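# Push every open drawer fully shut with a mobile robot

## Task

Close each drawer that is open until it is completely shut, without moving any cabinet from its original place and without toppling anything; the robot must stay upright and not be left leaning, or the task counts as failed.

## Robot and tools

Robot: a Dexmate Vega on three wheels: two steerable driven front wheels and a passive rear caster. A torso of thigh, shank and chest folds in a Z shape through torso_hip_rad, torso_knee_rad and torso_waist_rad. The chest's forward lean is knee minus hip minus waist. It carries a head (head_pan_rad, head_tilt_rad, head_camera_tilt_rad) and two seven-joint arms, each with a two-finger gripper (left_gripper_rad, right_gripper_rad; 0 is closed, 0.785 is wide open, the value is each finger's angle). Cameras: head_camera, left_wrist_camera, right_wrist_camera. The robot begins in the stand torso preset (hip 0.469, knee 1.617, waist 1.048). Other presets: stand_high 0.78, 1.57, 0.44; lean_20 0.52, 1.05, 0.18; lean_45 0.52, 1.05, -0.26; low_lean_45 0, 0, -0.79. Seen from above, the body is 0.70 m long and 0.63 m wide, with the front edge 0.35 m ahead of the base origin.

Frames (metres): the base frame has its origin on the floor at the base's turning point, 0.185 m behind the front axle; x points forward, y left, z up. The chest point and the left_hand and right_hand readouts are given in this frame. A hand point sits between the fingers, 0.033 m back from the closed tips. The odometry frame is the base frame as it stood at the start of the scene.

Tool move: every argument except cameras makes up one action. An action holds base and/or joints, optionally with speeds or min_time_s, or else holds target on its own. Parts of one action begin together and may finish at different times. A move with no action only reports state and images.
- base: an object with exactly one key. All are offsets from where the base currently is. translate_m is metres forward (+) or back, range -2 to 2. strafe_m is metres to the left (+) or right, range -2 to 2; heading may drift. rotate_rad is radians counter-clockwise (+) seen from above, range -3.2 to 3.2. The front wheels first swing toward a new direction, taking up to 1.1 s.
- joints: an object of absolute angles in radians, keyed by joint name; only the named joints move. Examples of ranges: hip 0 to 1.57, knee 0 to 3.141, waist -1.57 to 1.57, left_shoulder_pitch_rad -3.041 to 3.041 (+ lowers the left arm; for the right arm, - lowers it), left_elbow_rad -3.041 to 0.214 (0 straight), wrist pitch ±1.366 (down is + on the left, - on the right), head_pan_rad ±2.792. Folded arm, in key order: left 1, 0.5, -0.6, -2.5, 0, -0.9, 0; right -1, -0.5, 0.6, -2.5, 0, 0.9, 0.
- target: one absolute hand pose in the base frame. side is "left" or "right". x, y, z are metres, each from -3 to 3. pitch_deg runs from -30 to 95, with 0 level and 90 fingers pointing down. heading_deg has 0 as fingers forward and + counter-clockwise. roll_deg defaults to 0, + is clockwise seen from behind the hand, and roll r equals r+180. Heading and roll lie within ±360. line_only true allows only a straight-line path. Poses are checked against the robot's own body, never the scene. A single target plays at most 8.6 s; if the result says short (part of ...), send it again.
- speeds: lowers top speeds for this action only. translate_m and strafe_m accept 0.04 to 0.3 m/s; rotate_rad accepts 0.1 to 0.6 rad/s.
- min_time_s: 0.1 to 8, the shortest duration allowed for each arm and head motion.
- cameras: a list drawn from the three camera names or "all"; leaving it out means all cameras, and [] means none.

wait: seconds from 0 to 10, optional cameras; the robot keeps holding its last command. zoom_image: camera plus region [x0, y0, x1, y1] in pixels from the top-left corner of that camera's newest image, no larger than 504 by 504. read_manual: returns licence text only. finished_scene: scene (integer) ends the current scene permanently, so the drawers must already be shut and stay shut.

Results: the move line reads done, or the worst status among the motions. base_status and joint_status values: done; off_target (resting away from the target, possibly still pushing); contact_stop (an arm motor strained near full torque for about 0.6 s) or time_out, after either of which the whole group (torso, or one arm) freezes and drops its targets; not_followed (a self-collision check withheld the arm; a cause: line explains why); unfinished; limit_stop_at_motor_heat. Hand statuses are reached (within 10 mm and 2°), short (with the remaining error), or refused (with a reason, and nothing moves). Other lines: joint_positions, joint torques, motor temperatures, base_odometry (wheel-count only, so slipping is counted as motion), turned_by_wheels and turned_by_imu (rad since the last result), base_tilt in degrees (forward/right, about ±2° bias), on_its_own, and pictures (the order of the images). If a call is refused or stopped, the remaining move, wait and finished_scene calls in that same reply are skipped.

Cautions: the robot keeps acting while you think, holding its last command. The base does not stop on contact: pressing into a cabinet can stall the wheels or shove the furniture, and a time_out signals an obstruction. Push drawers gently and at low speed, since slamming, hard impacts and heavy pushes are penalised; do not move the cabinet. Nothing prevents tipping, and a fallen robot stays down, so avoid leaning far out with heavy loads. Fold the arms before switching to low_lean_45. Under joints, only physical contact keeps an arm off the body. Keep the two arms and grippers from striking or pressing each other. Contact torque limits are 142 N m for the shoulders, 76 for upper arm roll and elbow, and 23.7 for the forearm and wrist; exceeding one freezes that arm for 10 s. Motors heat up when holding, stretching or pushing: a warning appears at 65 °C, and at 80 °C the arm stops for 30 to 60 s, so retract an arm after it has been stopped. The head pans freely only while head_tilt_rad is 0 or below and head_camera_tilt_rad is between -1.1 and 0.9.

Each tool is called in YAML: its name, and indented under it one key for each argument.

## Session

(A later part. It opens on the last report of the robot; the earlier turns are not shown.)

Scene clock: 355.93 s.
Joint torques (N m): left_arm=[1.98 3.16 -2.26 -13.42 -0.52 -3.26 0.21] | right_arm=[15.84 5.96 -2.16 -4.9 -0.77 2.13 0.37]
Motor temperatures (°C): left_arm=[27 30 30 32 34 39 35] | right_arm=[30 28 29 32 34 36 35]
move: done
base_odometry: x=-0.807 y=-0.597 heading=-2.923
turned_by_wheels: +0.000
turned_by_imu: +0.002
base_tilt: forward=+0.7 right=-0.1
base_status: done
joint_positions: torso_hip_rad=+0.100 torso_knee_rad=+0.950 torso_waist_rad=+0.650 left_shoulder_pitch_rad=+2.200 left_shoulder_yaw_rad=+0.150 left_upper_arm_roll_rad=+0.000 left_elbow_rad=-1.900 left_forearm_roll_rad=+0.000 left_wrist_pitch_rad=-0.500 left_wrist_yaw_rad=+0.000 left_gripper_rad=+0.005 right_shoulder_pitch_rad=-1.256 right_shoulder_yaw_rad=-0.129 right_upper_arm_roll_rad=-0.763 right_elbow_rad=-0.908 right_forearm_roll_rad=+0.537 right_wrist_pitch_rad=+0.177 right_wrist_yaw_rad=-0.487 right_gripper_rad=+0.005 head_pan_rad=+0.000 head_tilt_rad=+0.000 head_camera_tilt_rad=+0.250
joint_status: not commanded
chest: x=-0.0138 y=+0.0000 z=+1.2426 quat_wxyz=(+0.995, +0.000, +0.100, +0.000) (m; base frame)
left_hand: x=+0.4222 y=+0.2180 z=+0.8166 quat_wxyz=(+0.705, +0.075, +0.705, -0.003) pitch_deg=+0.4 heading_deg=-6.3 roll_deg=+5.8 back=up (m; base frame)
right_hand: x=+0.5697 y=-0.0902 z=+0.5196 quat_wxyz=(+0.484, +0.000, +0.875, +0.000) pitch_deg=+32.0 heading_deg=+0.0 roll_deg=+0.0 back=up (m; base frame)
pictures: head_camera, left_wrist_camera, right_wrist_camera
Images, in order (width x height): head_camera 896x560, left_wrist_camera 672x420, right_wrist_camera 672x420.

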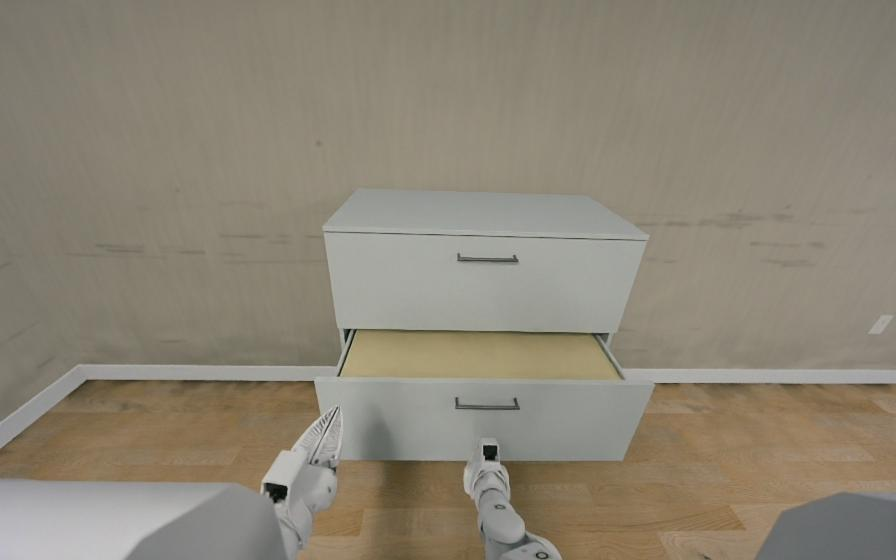

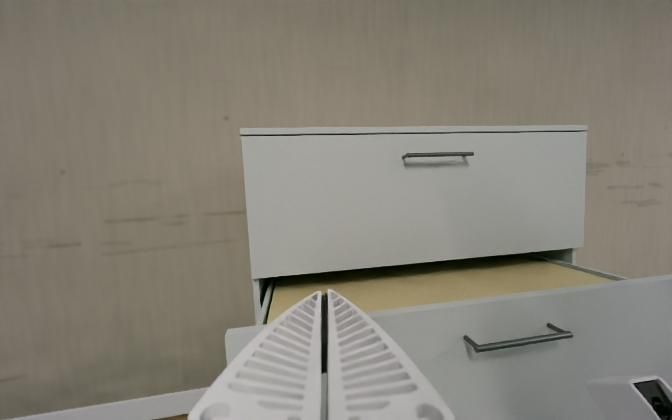

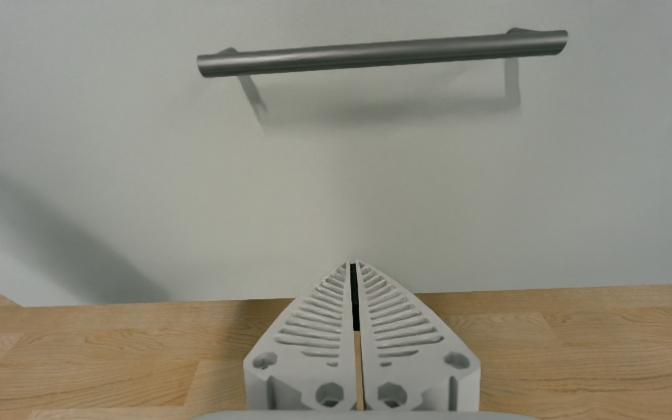

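move:
  base: {"translate_m":0.12}
  speeds: {"translate_m":0.08}

Scene clock: 363.07 s.
Joint torques (N m): left_arm=[3.59 1.05 -3.91 -13.09 -0.73 -3.13 0.46] | right_arm=[16.13 3.27 4.71 -9.36 -1.5 2.45 0.19]
Motor temperatures (°C): left_arm=[27 30 30 32 34 39 35] | right_arm=[31 28 29 32 34 36 35]
move: done
base_odometry: x=-0.924 y=-0.624 heading=-2.923
turned_by_wheels: +0.000
turned_by_imu: +0.001
base_tilt: forward=+0.7 right=-0.1
base_status: done
joint_positions: torso_hip_rad=+0.100 torso_knee_rad=+0.950 torso_waist_rad=+0.650 left_shoulder_pitch_rad=+2.200 left_shoulder_yaw_rad=+0.150 left_upper_arm_roll_rad=+0.000 left_elbow_rad=-1.900 left_forearm_roll_rad=+0.000 left_wrist_pitch_rad=-0.500 left_wrist_yaw_rad=+0.000 left_gripper_rad=+0.005 right_shoulder_pitch_rad=-1.256 right_shoulder_yaw_rad=-0.129 right_upper_arm_roll_rad=-0.763 right_elbow_rad=-0.908 right_forearm_roll_rad=+0.537 right_wrist_pitch_rad=+0.177 right_wrist_yaw_rad=-0.487 right_gripper_rad=+0.005 head_pan_rad=+0.000 head_tilt_rad=+0.000 head_camera_tilt_rad=+0.250
joint_status: not commanded
chest: x=-0.0139 y=+0.0000 z=+1.2426 quat_wxyz=(+0.995, +0.000, +0.100, +0.000) (m; base frame)
left_hand: x=+0.4222 y=+0.2180 z=+0.8167 quat_wxyz=(+0.705, +0.075, +0.705, -0.003) pitch_deg=+0.4 heading_deg=-6.3 roll_deg=+5.8 back=up (m; base frame)
right_hand: x=+0.5695 y=-0.0900 z=+0.5195 quat_wxyz=(+0.484, +0.000, +0.875, +0.000) pitch_deg=+32.1 heading_deg=+0.0 roll_deg=+0.0 back=up (m; base frame)
pictures: head_camera, left_wrist_camera, right_wrist_camera
Images, in order (width x height): head_camera 896x560, left_wrist_camera 672x420, right_wrist_camera 672x420.

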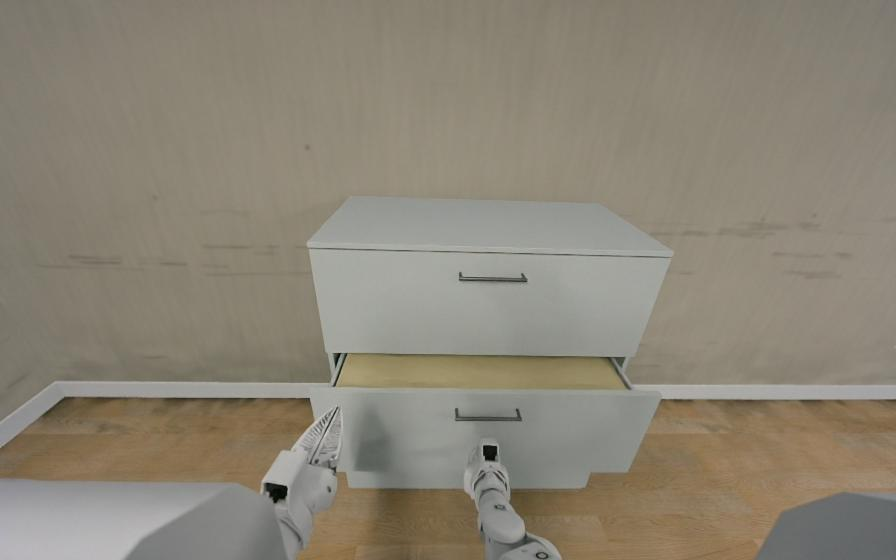

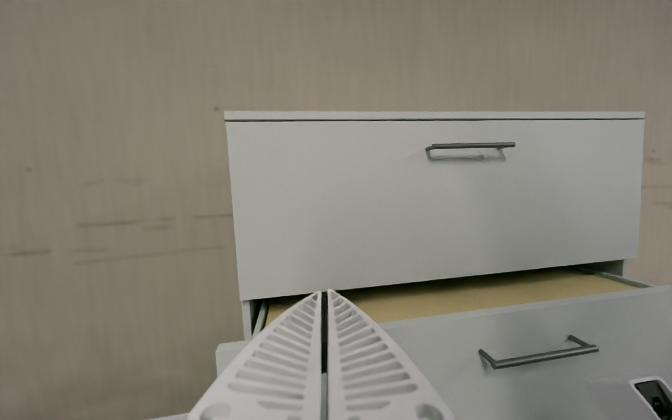

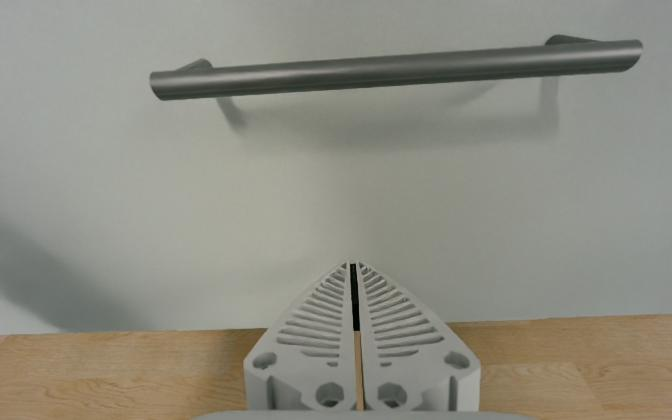

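move:
  base: {"translate_m":0.11}
  speeds: {"translate_m":0.07}

Scene clock: 368.10 s.
Joint torques (N m): left_arm=[4.64 0.73 -2.34 -13.25 0.08 -2.76 0.41] | right_arm=[15.8 2.89 4.84 -9.26 -1.53 2 0.13]
Motor temperatures (°C): left_arm=[27 30 30 32 34 39 35] | right_arm=[31 28 29 32 34 36 35]
move: done
base_odometry: x=-1.031 y=-0.648 heading=-2.923
turned_by_wheels: +0.000
turned_by_imu: +0.001
base_tilt: forward=+0.7 right=-0.1
base_status: done
joint_positions: torso_hip_rad=+0.100 torso_knee_rad=+0.950 torso_waist_rad=+0.650 left_shoulder_pitch_rad=+2.200 left_shoulder_yaw_rad=+0.150 left_upper_arm_roll_rad=+0.000 left_elbow_rad=-1.900 left_forearm_roll_rad=+0.000 left_wrist_pitch_rad=-0.500 left_wrist_yaw_rad=+0.000 left_gripper_rad=+0.005 right_shoulder_pitch_rad=-1.256 right_shoulder_yaw_rad=-0.129 right_upper_arm_roll_rad=-0.763 right_elbow_rad=-0.908 right_forearm_roll_rad=+0.537 right_wrist_pitch_rad=+0.177 right_wrist_yaw_rad=-0.487 right_gripper_rad=+0.005 head_pan_rad=+0.000 head_tilt_rad=+0.000 head_camera_tilt_rad=+0.250
joint_status: not commanded
chest: x=-0.0139 y=+0.0000 z=+1.2426 quat_wxyz=(+0.995, +0.000, +0.100, +0.000) (m; base frame)
left_hand: x=+0.4222 y=+0.2180 z=+0.8167 quat_wxyz=(+0.705, +0.075, +0.705, -0.003) pitch_deg=+0.4 heading_deg=-6.3 roll_deg=+5.8 back=up (m; base frame)
right_hand: x=+0.5695 y=-0.0900 z=+0.5195 quat_wxyz=(+0.484, +0.000, +0.875, +0.000) pitch_deg=+32.1 heading_deg=+0.0 roll_deg=+0.0 back=up (m; base frame)
pictures: head_camera, left_wrist_camera, right_wrist_camera
Images, in order (width x height): head_camera 896x560, left_wrist_camera 672x420, right_wrist_camera 672x420.

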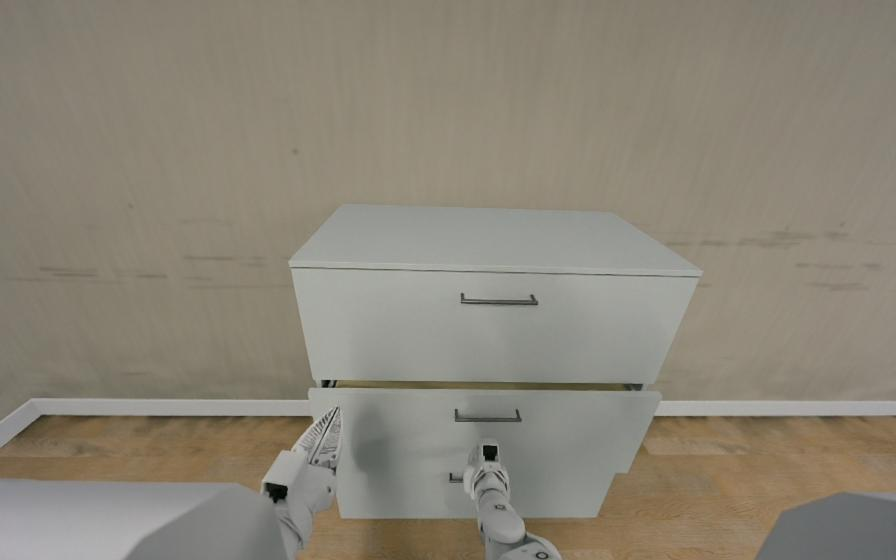

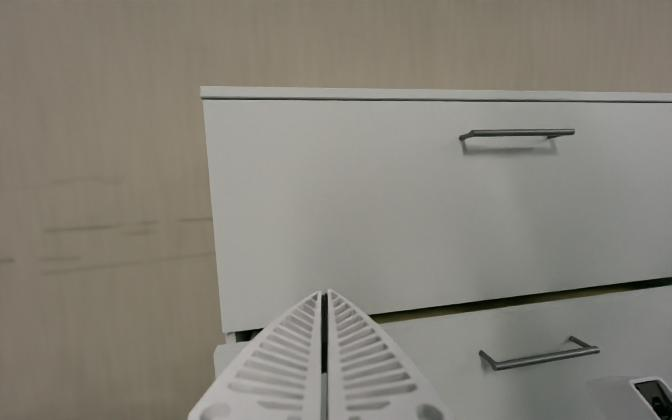

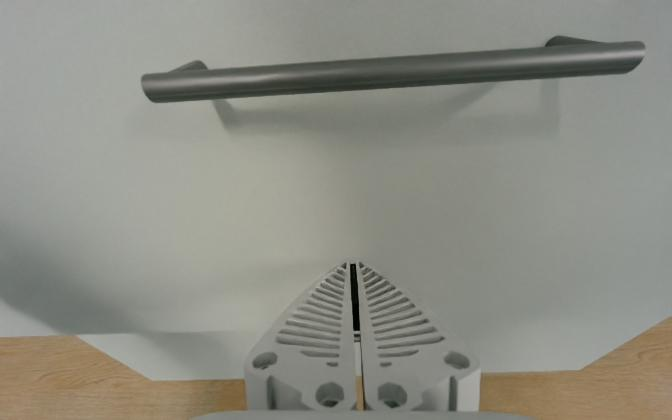

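move:
  base: {"translate_m":0.04}
  speeds: {"translate_m":0.05}

Scene clock: 373.13 s.
Joint torques (N m): left_arm=[4.15 1.2 -4.01 -13.2 -0.07 -4.59 0.11] | right_arm=[16.61 3.35 5.21 -9.54 -1.49 2.29 0.19]
Motor temperatures (°C): left_arm=[27 30 30 32 34 39 35] | right_arm=[31 28 29 32 34 36 35]
move: done
base_odometry: x=-1.070 y=-0.657 heading=-2.924
turned_by_wheels: +0.000
turned_by_imu: +0.000
base_tilt: forward=+0.6 right=-0.1
base_status: done
joint_positions: torso_hip_rad=+0.100 torso_knee_rad=+0.950 torso_waist_rad=+0.650 left_shoulder_pitch_rad=+2.200 left_shoulder_yaw_rad=+0.150 left_upper_arm_roll_rad=+0.000 left_elbow_rad=-1.900 left_forearm_roll_rad=+0.000 left_wrist_pitch_rad=-0.500 left_wrist_yaw_rad=+0.000 left_gripper_rad=+0.005 right_shoulder_pitch_rad=-1.256 right_shoulder_yaw_rad=-0.129 right_upper_arm_roll_rad=-0.763 right_elbow_rad=-0.908 right_forearm_roll_rad=+0.537 right_wrist_pitch_rad=+0.177 right_wrist_yaw_rad=-0.487 right_gripper_rad=+0.005 head_pan_rad=+0.000 head_tilt_rad=+0.000 head_camera_tilt_rad=+0.250
joint_status: not commanded
chest: x=-0.0140 y=+0.0000 z=+1.2426 quat_wxyz=(+0.995, +0.000, +0.100, +0.000) (m; base frame)
left_hand: x=+0.4222 y=+0.2180 z=+0.8167 quat_wxyz=(+0.705, +0.075, +0.705, -0.003) pitch_deg=+0.4 heading_deg=-6.3 roll_deg=+5.8 back=up (m; base frame)
right_hand: x=+0.5694 y=-0.0899 z=+0.5195 quat_wxyz=(+0.484, +0.000, +0.875, +0.000) pitch_deg=+32.1 heading_deg=+0.0 roll_deg=+0.0 back=up (m; base frame)
pictures: head_camera, left_wrist_camera, right_wrist_camera
Images, in order (width x height): head_camera 896x560, left_wrist_camera 672x420, right_wrist_camera 672x420.

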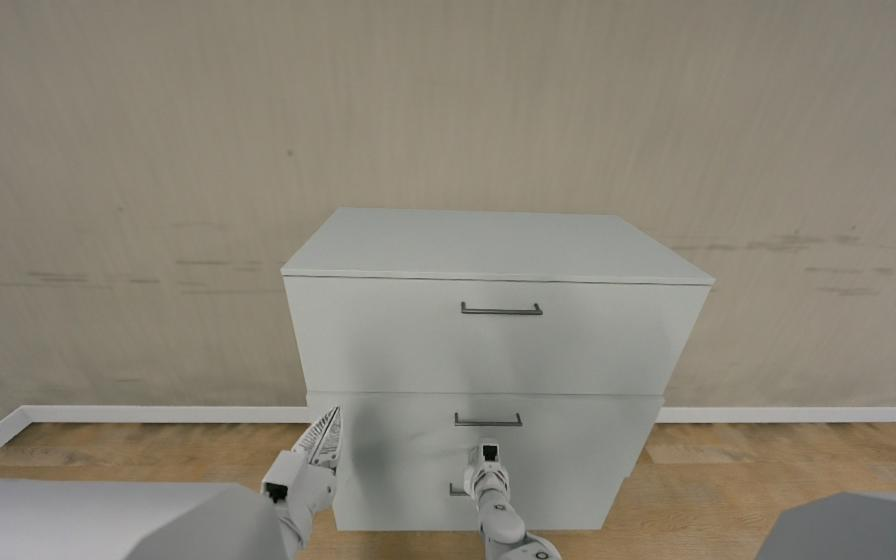

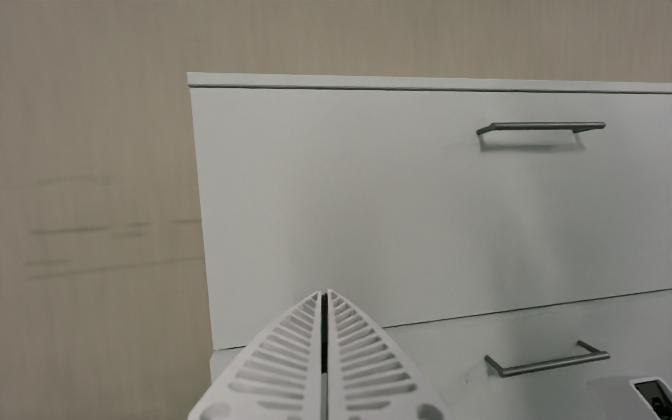

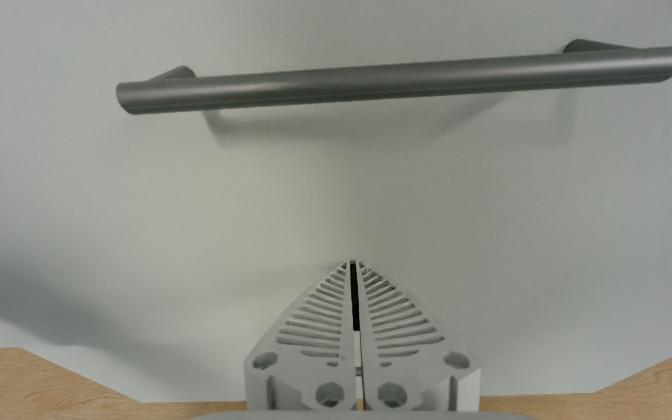

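Final press.

move:
  base: {"translate_m":0.025}
  speeds: {"translate_m":0.05}
  cameras: ["right_wrist_camera","head_camera"]

Scene clock: 377.17 s.
Joint torques (N m): left_arm=[5.87 4.18 -2.97 -13.91 0.01 -1.67 0.59] | right_arm=[21.46 1.93 5.96 -9.27 -2.31 4.64 0.88]
Motor temperatures (°C): left_arm=[27 30 30 32 34 39 35] | right_arm=[31 28 29 32 34 36 35]
move: done
base_odometry: x=-1.094 y=-0.662 heading=-2.924
turned_by_wheels: -0.001
turned_by_imu: +0.000
base_tilt: forward=+0.7 right=-0.1
base_status: done
joint_positions: torso_hip_rad=+0.100 torso_knee_rad=+0.950 torso_waist_rad=+0.650 left_shoulder_pitch_rad=+2.200 left_shoulder_yaw_rad=+0.150 left_upper_arm_roll_rad=+0.000 left_elbow_rad=-1.900 left_forearm_roll_rad=+0.000 left_wrist_pitch_rad=-0.500 left_wrist_yaw_rad=+0.000 left_gripper_rad=+0.005 right_shoulder_pitch_rad=-1.256 right_shoulder_yaw_rad=-0.129 right_upper_arm_roll_rad=-0.763 right_elbow_rad=-0.908 right_forearm_roll_rad=+0.538 right_wrist_pitch_rad=+0.176 right_wrist_yaw_rad=-0.488 right_gripper_rad=+0.005 head_pan_rad=+0.000 head_tilt_rad=+0.000 head_camera_tilt_rad=+0.250
joint_status: not commanded
chest: x=-0.0142 y=+0.0000 z=+1.2426 quat_wxyz=(+0.995, +0.000, +0.100, +0.000) (m; base frame)
left_hand: x=+0.4221 y=+0.2180 z=+0.8168 quat_wxyz=(+0.705, +0.075, +0.705, -0.003) pitch_deg=+0.3 heading_deg=-6.3 roll_deg=+5.8 back=up (m; base frame)
right_hand: x=+0.5690 y=-0.0900 z=+0.5192 quat_wxyz=(+0.484, +0.000, +0.875, +0.000) pitch_deg=+32.1 heading_deg=+0.0 roll_deg=+0.0 back=up (m; base frame)
pictures: head_camera, right_wrist_camera
Images, in order (width x height): head_camera 896x560, right_wrist_camera 672x420.

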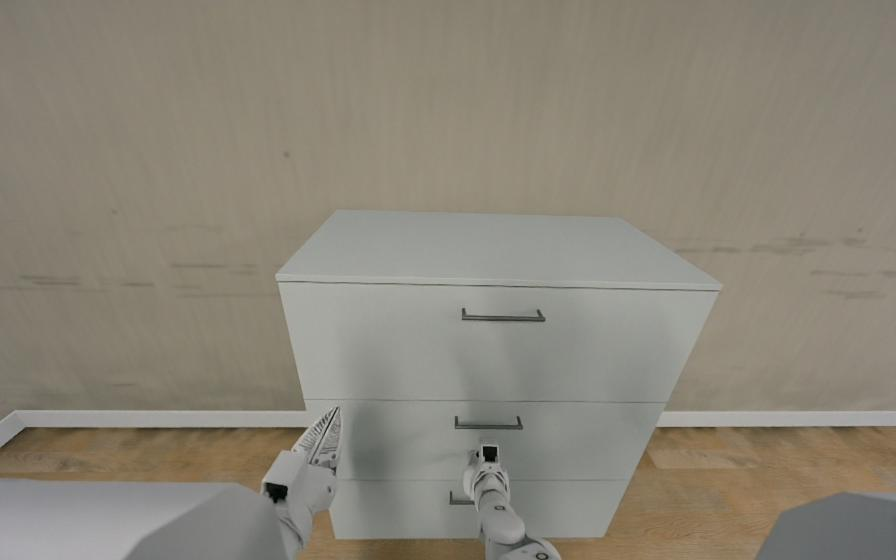

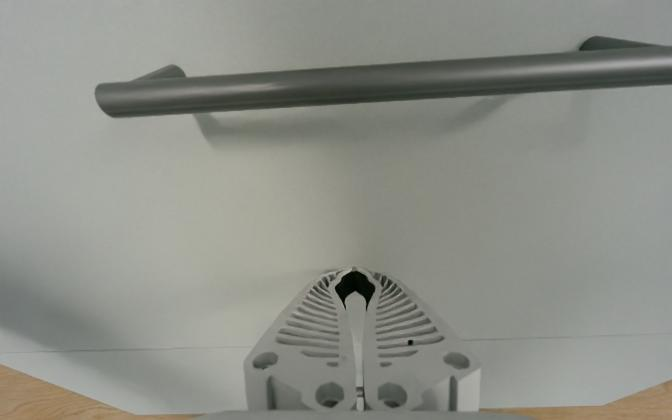

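move:
  base: {"translate_m":0.012}
  speeds: {"translate_m":0.05}
  cameras: []

move:
  base: {"translate_m":-0.25}
  speeds: {"translate_m":0.1}
  cameras: ["head_camera"]

zoom_image:
  camera: "head_camera"
  region: [290, 200, 690, 520]

Scene clock: 382.30 s.
Joint torques (N m): left_arm=[2.61 0.57 -1.51 -14.06 -0.56 -2.31 0.62] | right_arm=[25.11 3.12 7.07 -11.27 -3 5.23 0.97]
Motor temperatures (°C): left_arm=[27 30 30 32 34 39 35] | right_arm=[31 28 29 32 34 36 35]
move: done
base_odometry: x=-1.106 y=-0.665 heading=-2.925
turned_by_wheels: -0.001
turned_by_imu: +0.000
base_tilt: forward=+0.6 right=-0.1
base_status: done
joint_positions: torso_hip_rad=+0.100 torso_knee_rad=+0.950 torso_waist_rad=+0.650 left_shoulder_pitch_rad=+2.200 left_shoulder_yaw_rad=+0.150 left_upper_arm_roll_rad=+0.000 left_elbow_rad=-1.900 left_forearm_roll_rad=+0.000 left_wrist_pitch_rad=-0.500 left_wrist_yaw_rad=+0.000 left_gripper_rad=+0.005 right_shoulder_pitch_rad=-1.257 right_shoulder_yaw_rad=-0.129 right_upper_arm_roll_rad=-0.763 right_elbow_rad=-0.908 right_forearm_roll_rad=+0.538 right_wrist_pitch_rad=+0.176 right_wrist_yaw_rad=-0.488 right_gripper_rad=+0.005 head_pan_rad=+0.000 head_tilt_rad=+0.000 head_camera_tilt_rad=+0.250
joint_status: not commanded
chest: x=-0.0143 y=+0.0000 z=+1.2426 quat_wxyz=(+0.995, +0.000, +0.100, +0.000) (m; base frame)
left_hand: x=+0.4220 y=+0.2180 z=+0.8168 quat_wxyz=(+0.705, +0.075, +0.705, -0.003) pitch_deg=+0.3 heading_deg=-6.3 roll_deg=+5.8 back=up (m; base frame)
right_hand: x=+0.5687 y=-0.0900 z=+0.5189 quat_wxyz=(+0.484, +0.000, +0.875, +0.000) pitch_deg=+32.1 heading_deg=+0.0 roll_deg=+0.0 back=up (m; base frame)
pictures: none
No camera images: "cameras" was empty.

Scene clock: 385.93 s.
Joint torques (N m): left_arm=[4.14 1.45 -2.7 -12.03 -0.98 -3.04 0.36] | right_arm=[15.34 2.56 5.05 -9.99 -1.43 2.08 0.31]
Motor temperatures (°C): left_arm=[27 30 30 32 34 39 35] | right_arm=[31 28 29 32 34 36 35]
move: done
base_odometry: x=-0.862 y=-0.610 heading=-2.925
turned_by_wheels: +0.000
turned_by_imu: +0.000
base_tilt: forward=+0.6 right=-0.1
base_status: done
joint_positions: torso_hip_rad=+0.100 torso_knee_rad=+0.950 torso_waist_rad=+0.650 left_shoulder_pitch_rad=+2.200 left_shoulder_yaw_rad=+0.150 left_upper_arm_roll_rad=+0.000 left_elbow_rad=-1.900 left_forearm_roll_rad=+0.000 left_wrist_pitch_rad=-0.500 left_wrist_yaw_rad=+0.000 left_gripper_rad=+0.005 right_shoulder_pitch_rad=-1.256 right_shoulder_yaw_rad=-0.129 right_upper_arm_roll_rad=-0.763 right_elbow_rad=-0.908 right_forearm_roll_rad=+0.537 right_wrist_pitch_rad=+0.177 right_wrist_yaw_rad=-0.487 right_gripper_rad=+0.005 head_pan_rad=+0.000 head_tilt_rad=+0.000 head_camera_tilt_rad=+0.250
joint_status: not commanded
chest: x=-0.0140 y=+0.0000 z=+1.2426 quat_wxyz=(+0.995, +0.000, +0.100, +0.000) (m; base frame)
left_hand: x=+0.4222 y=+0.2180 z=+0.8167 quat_wxyz=(+0.705, +0.075, +0.705, -0.003) pitch_deg=+0.4 heading_deg=-6.3 roll_deg=+5.8 back=up (m; base frame)
right_hand: x=+0.5694 y=-0.0900 z=+0.5195 quat_wxyz=(+0.484, +0.000, +0.875, +0.000) pitch_deg=+32.1 heading_deg=+0.0 roll_deg=+0.0 back=up (m; base frame)
pictures: head_camera
Images, in order (width x height): head_camera 896x560.

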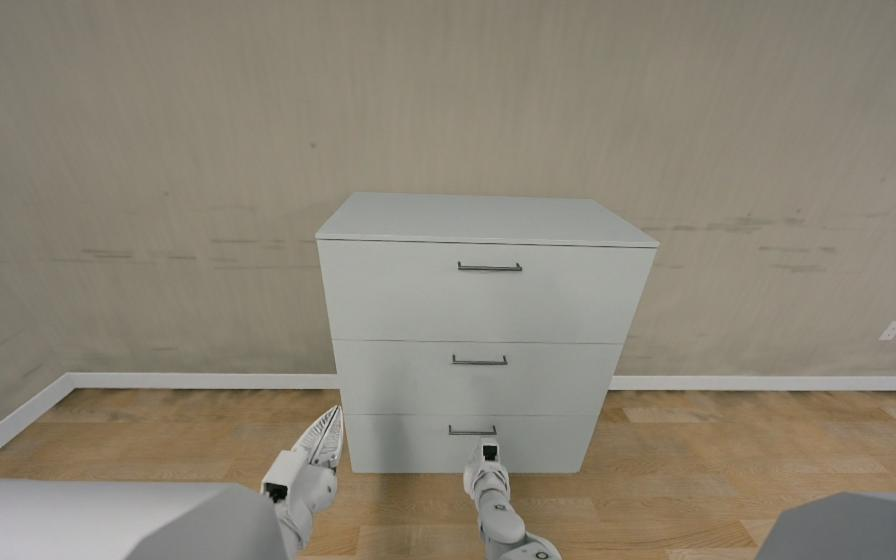

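Scaled by 1.260 from the camera's 896x560 image, which has a finer 960x600 frame.

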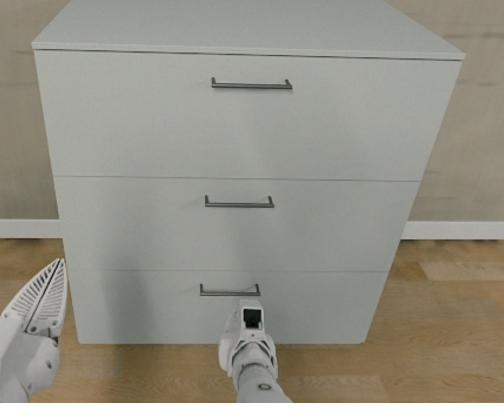

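All closed.

finished_scene:
  scene: 3

The scene is finished: the task was done.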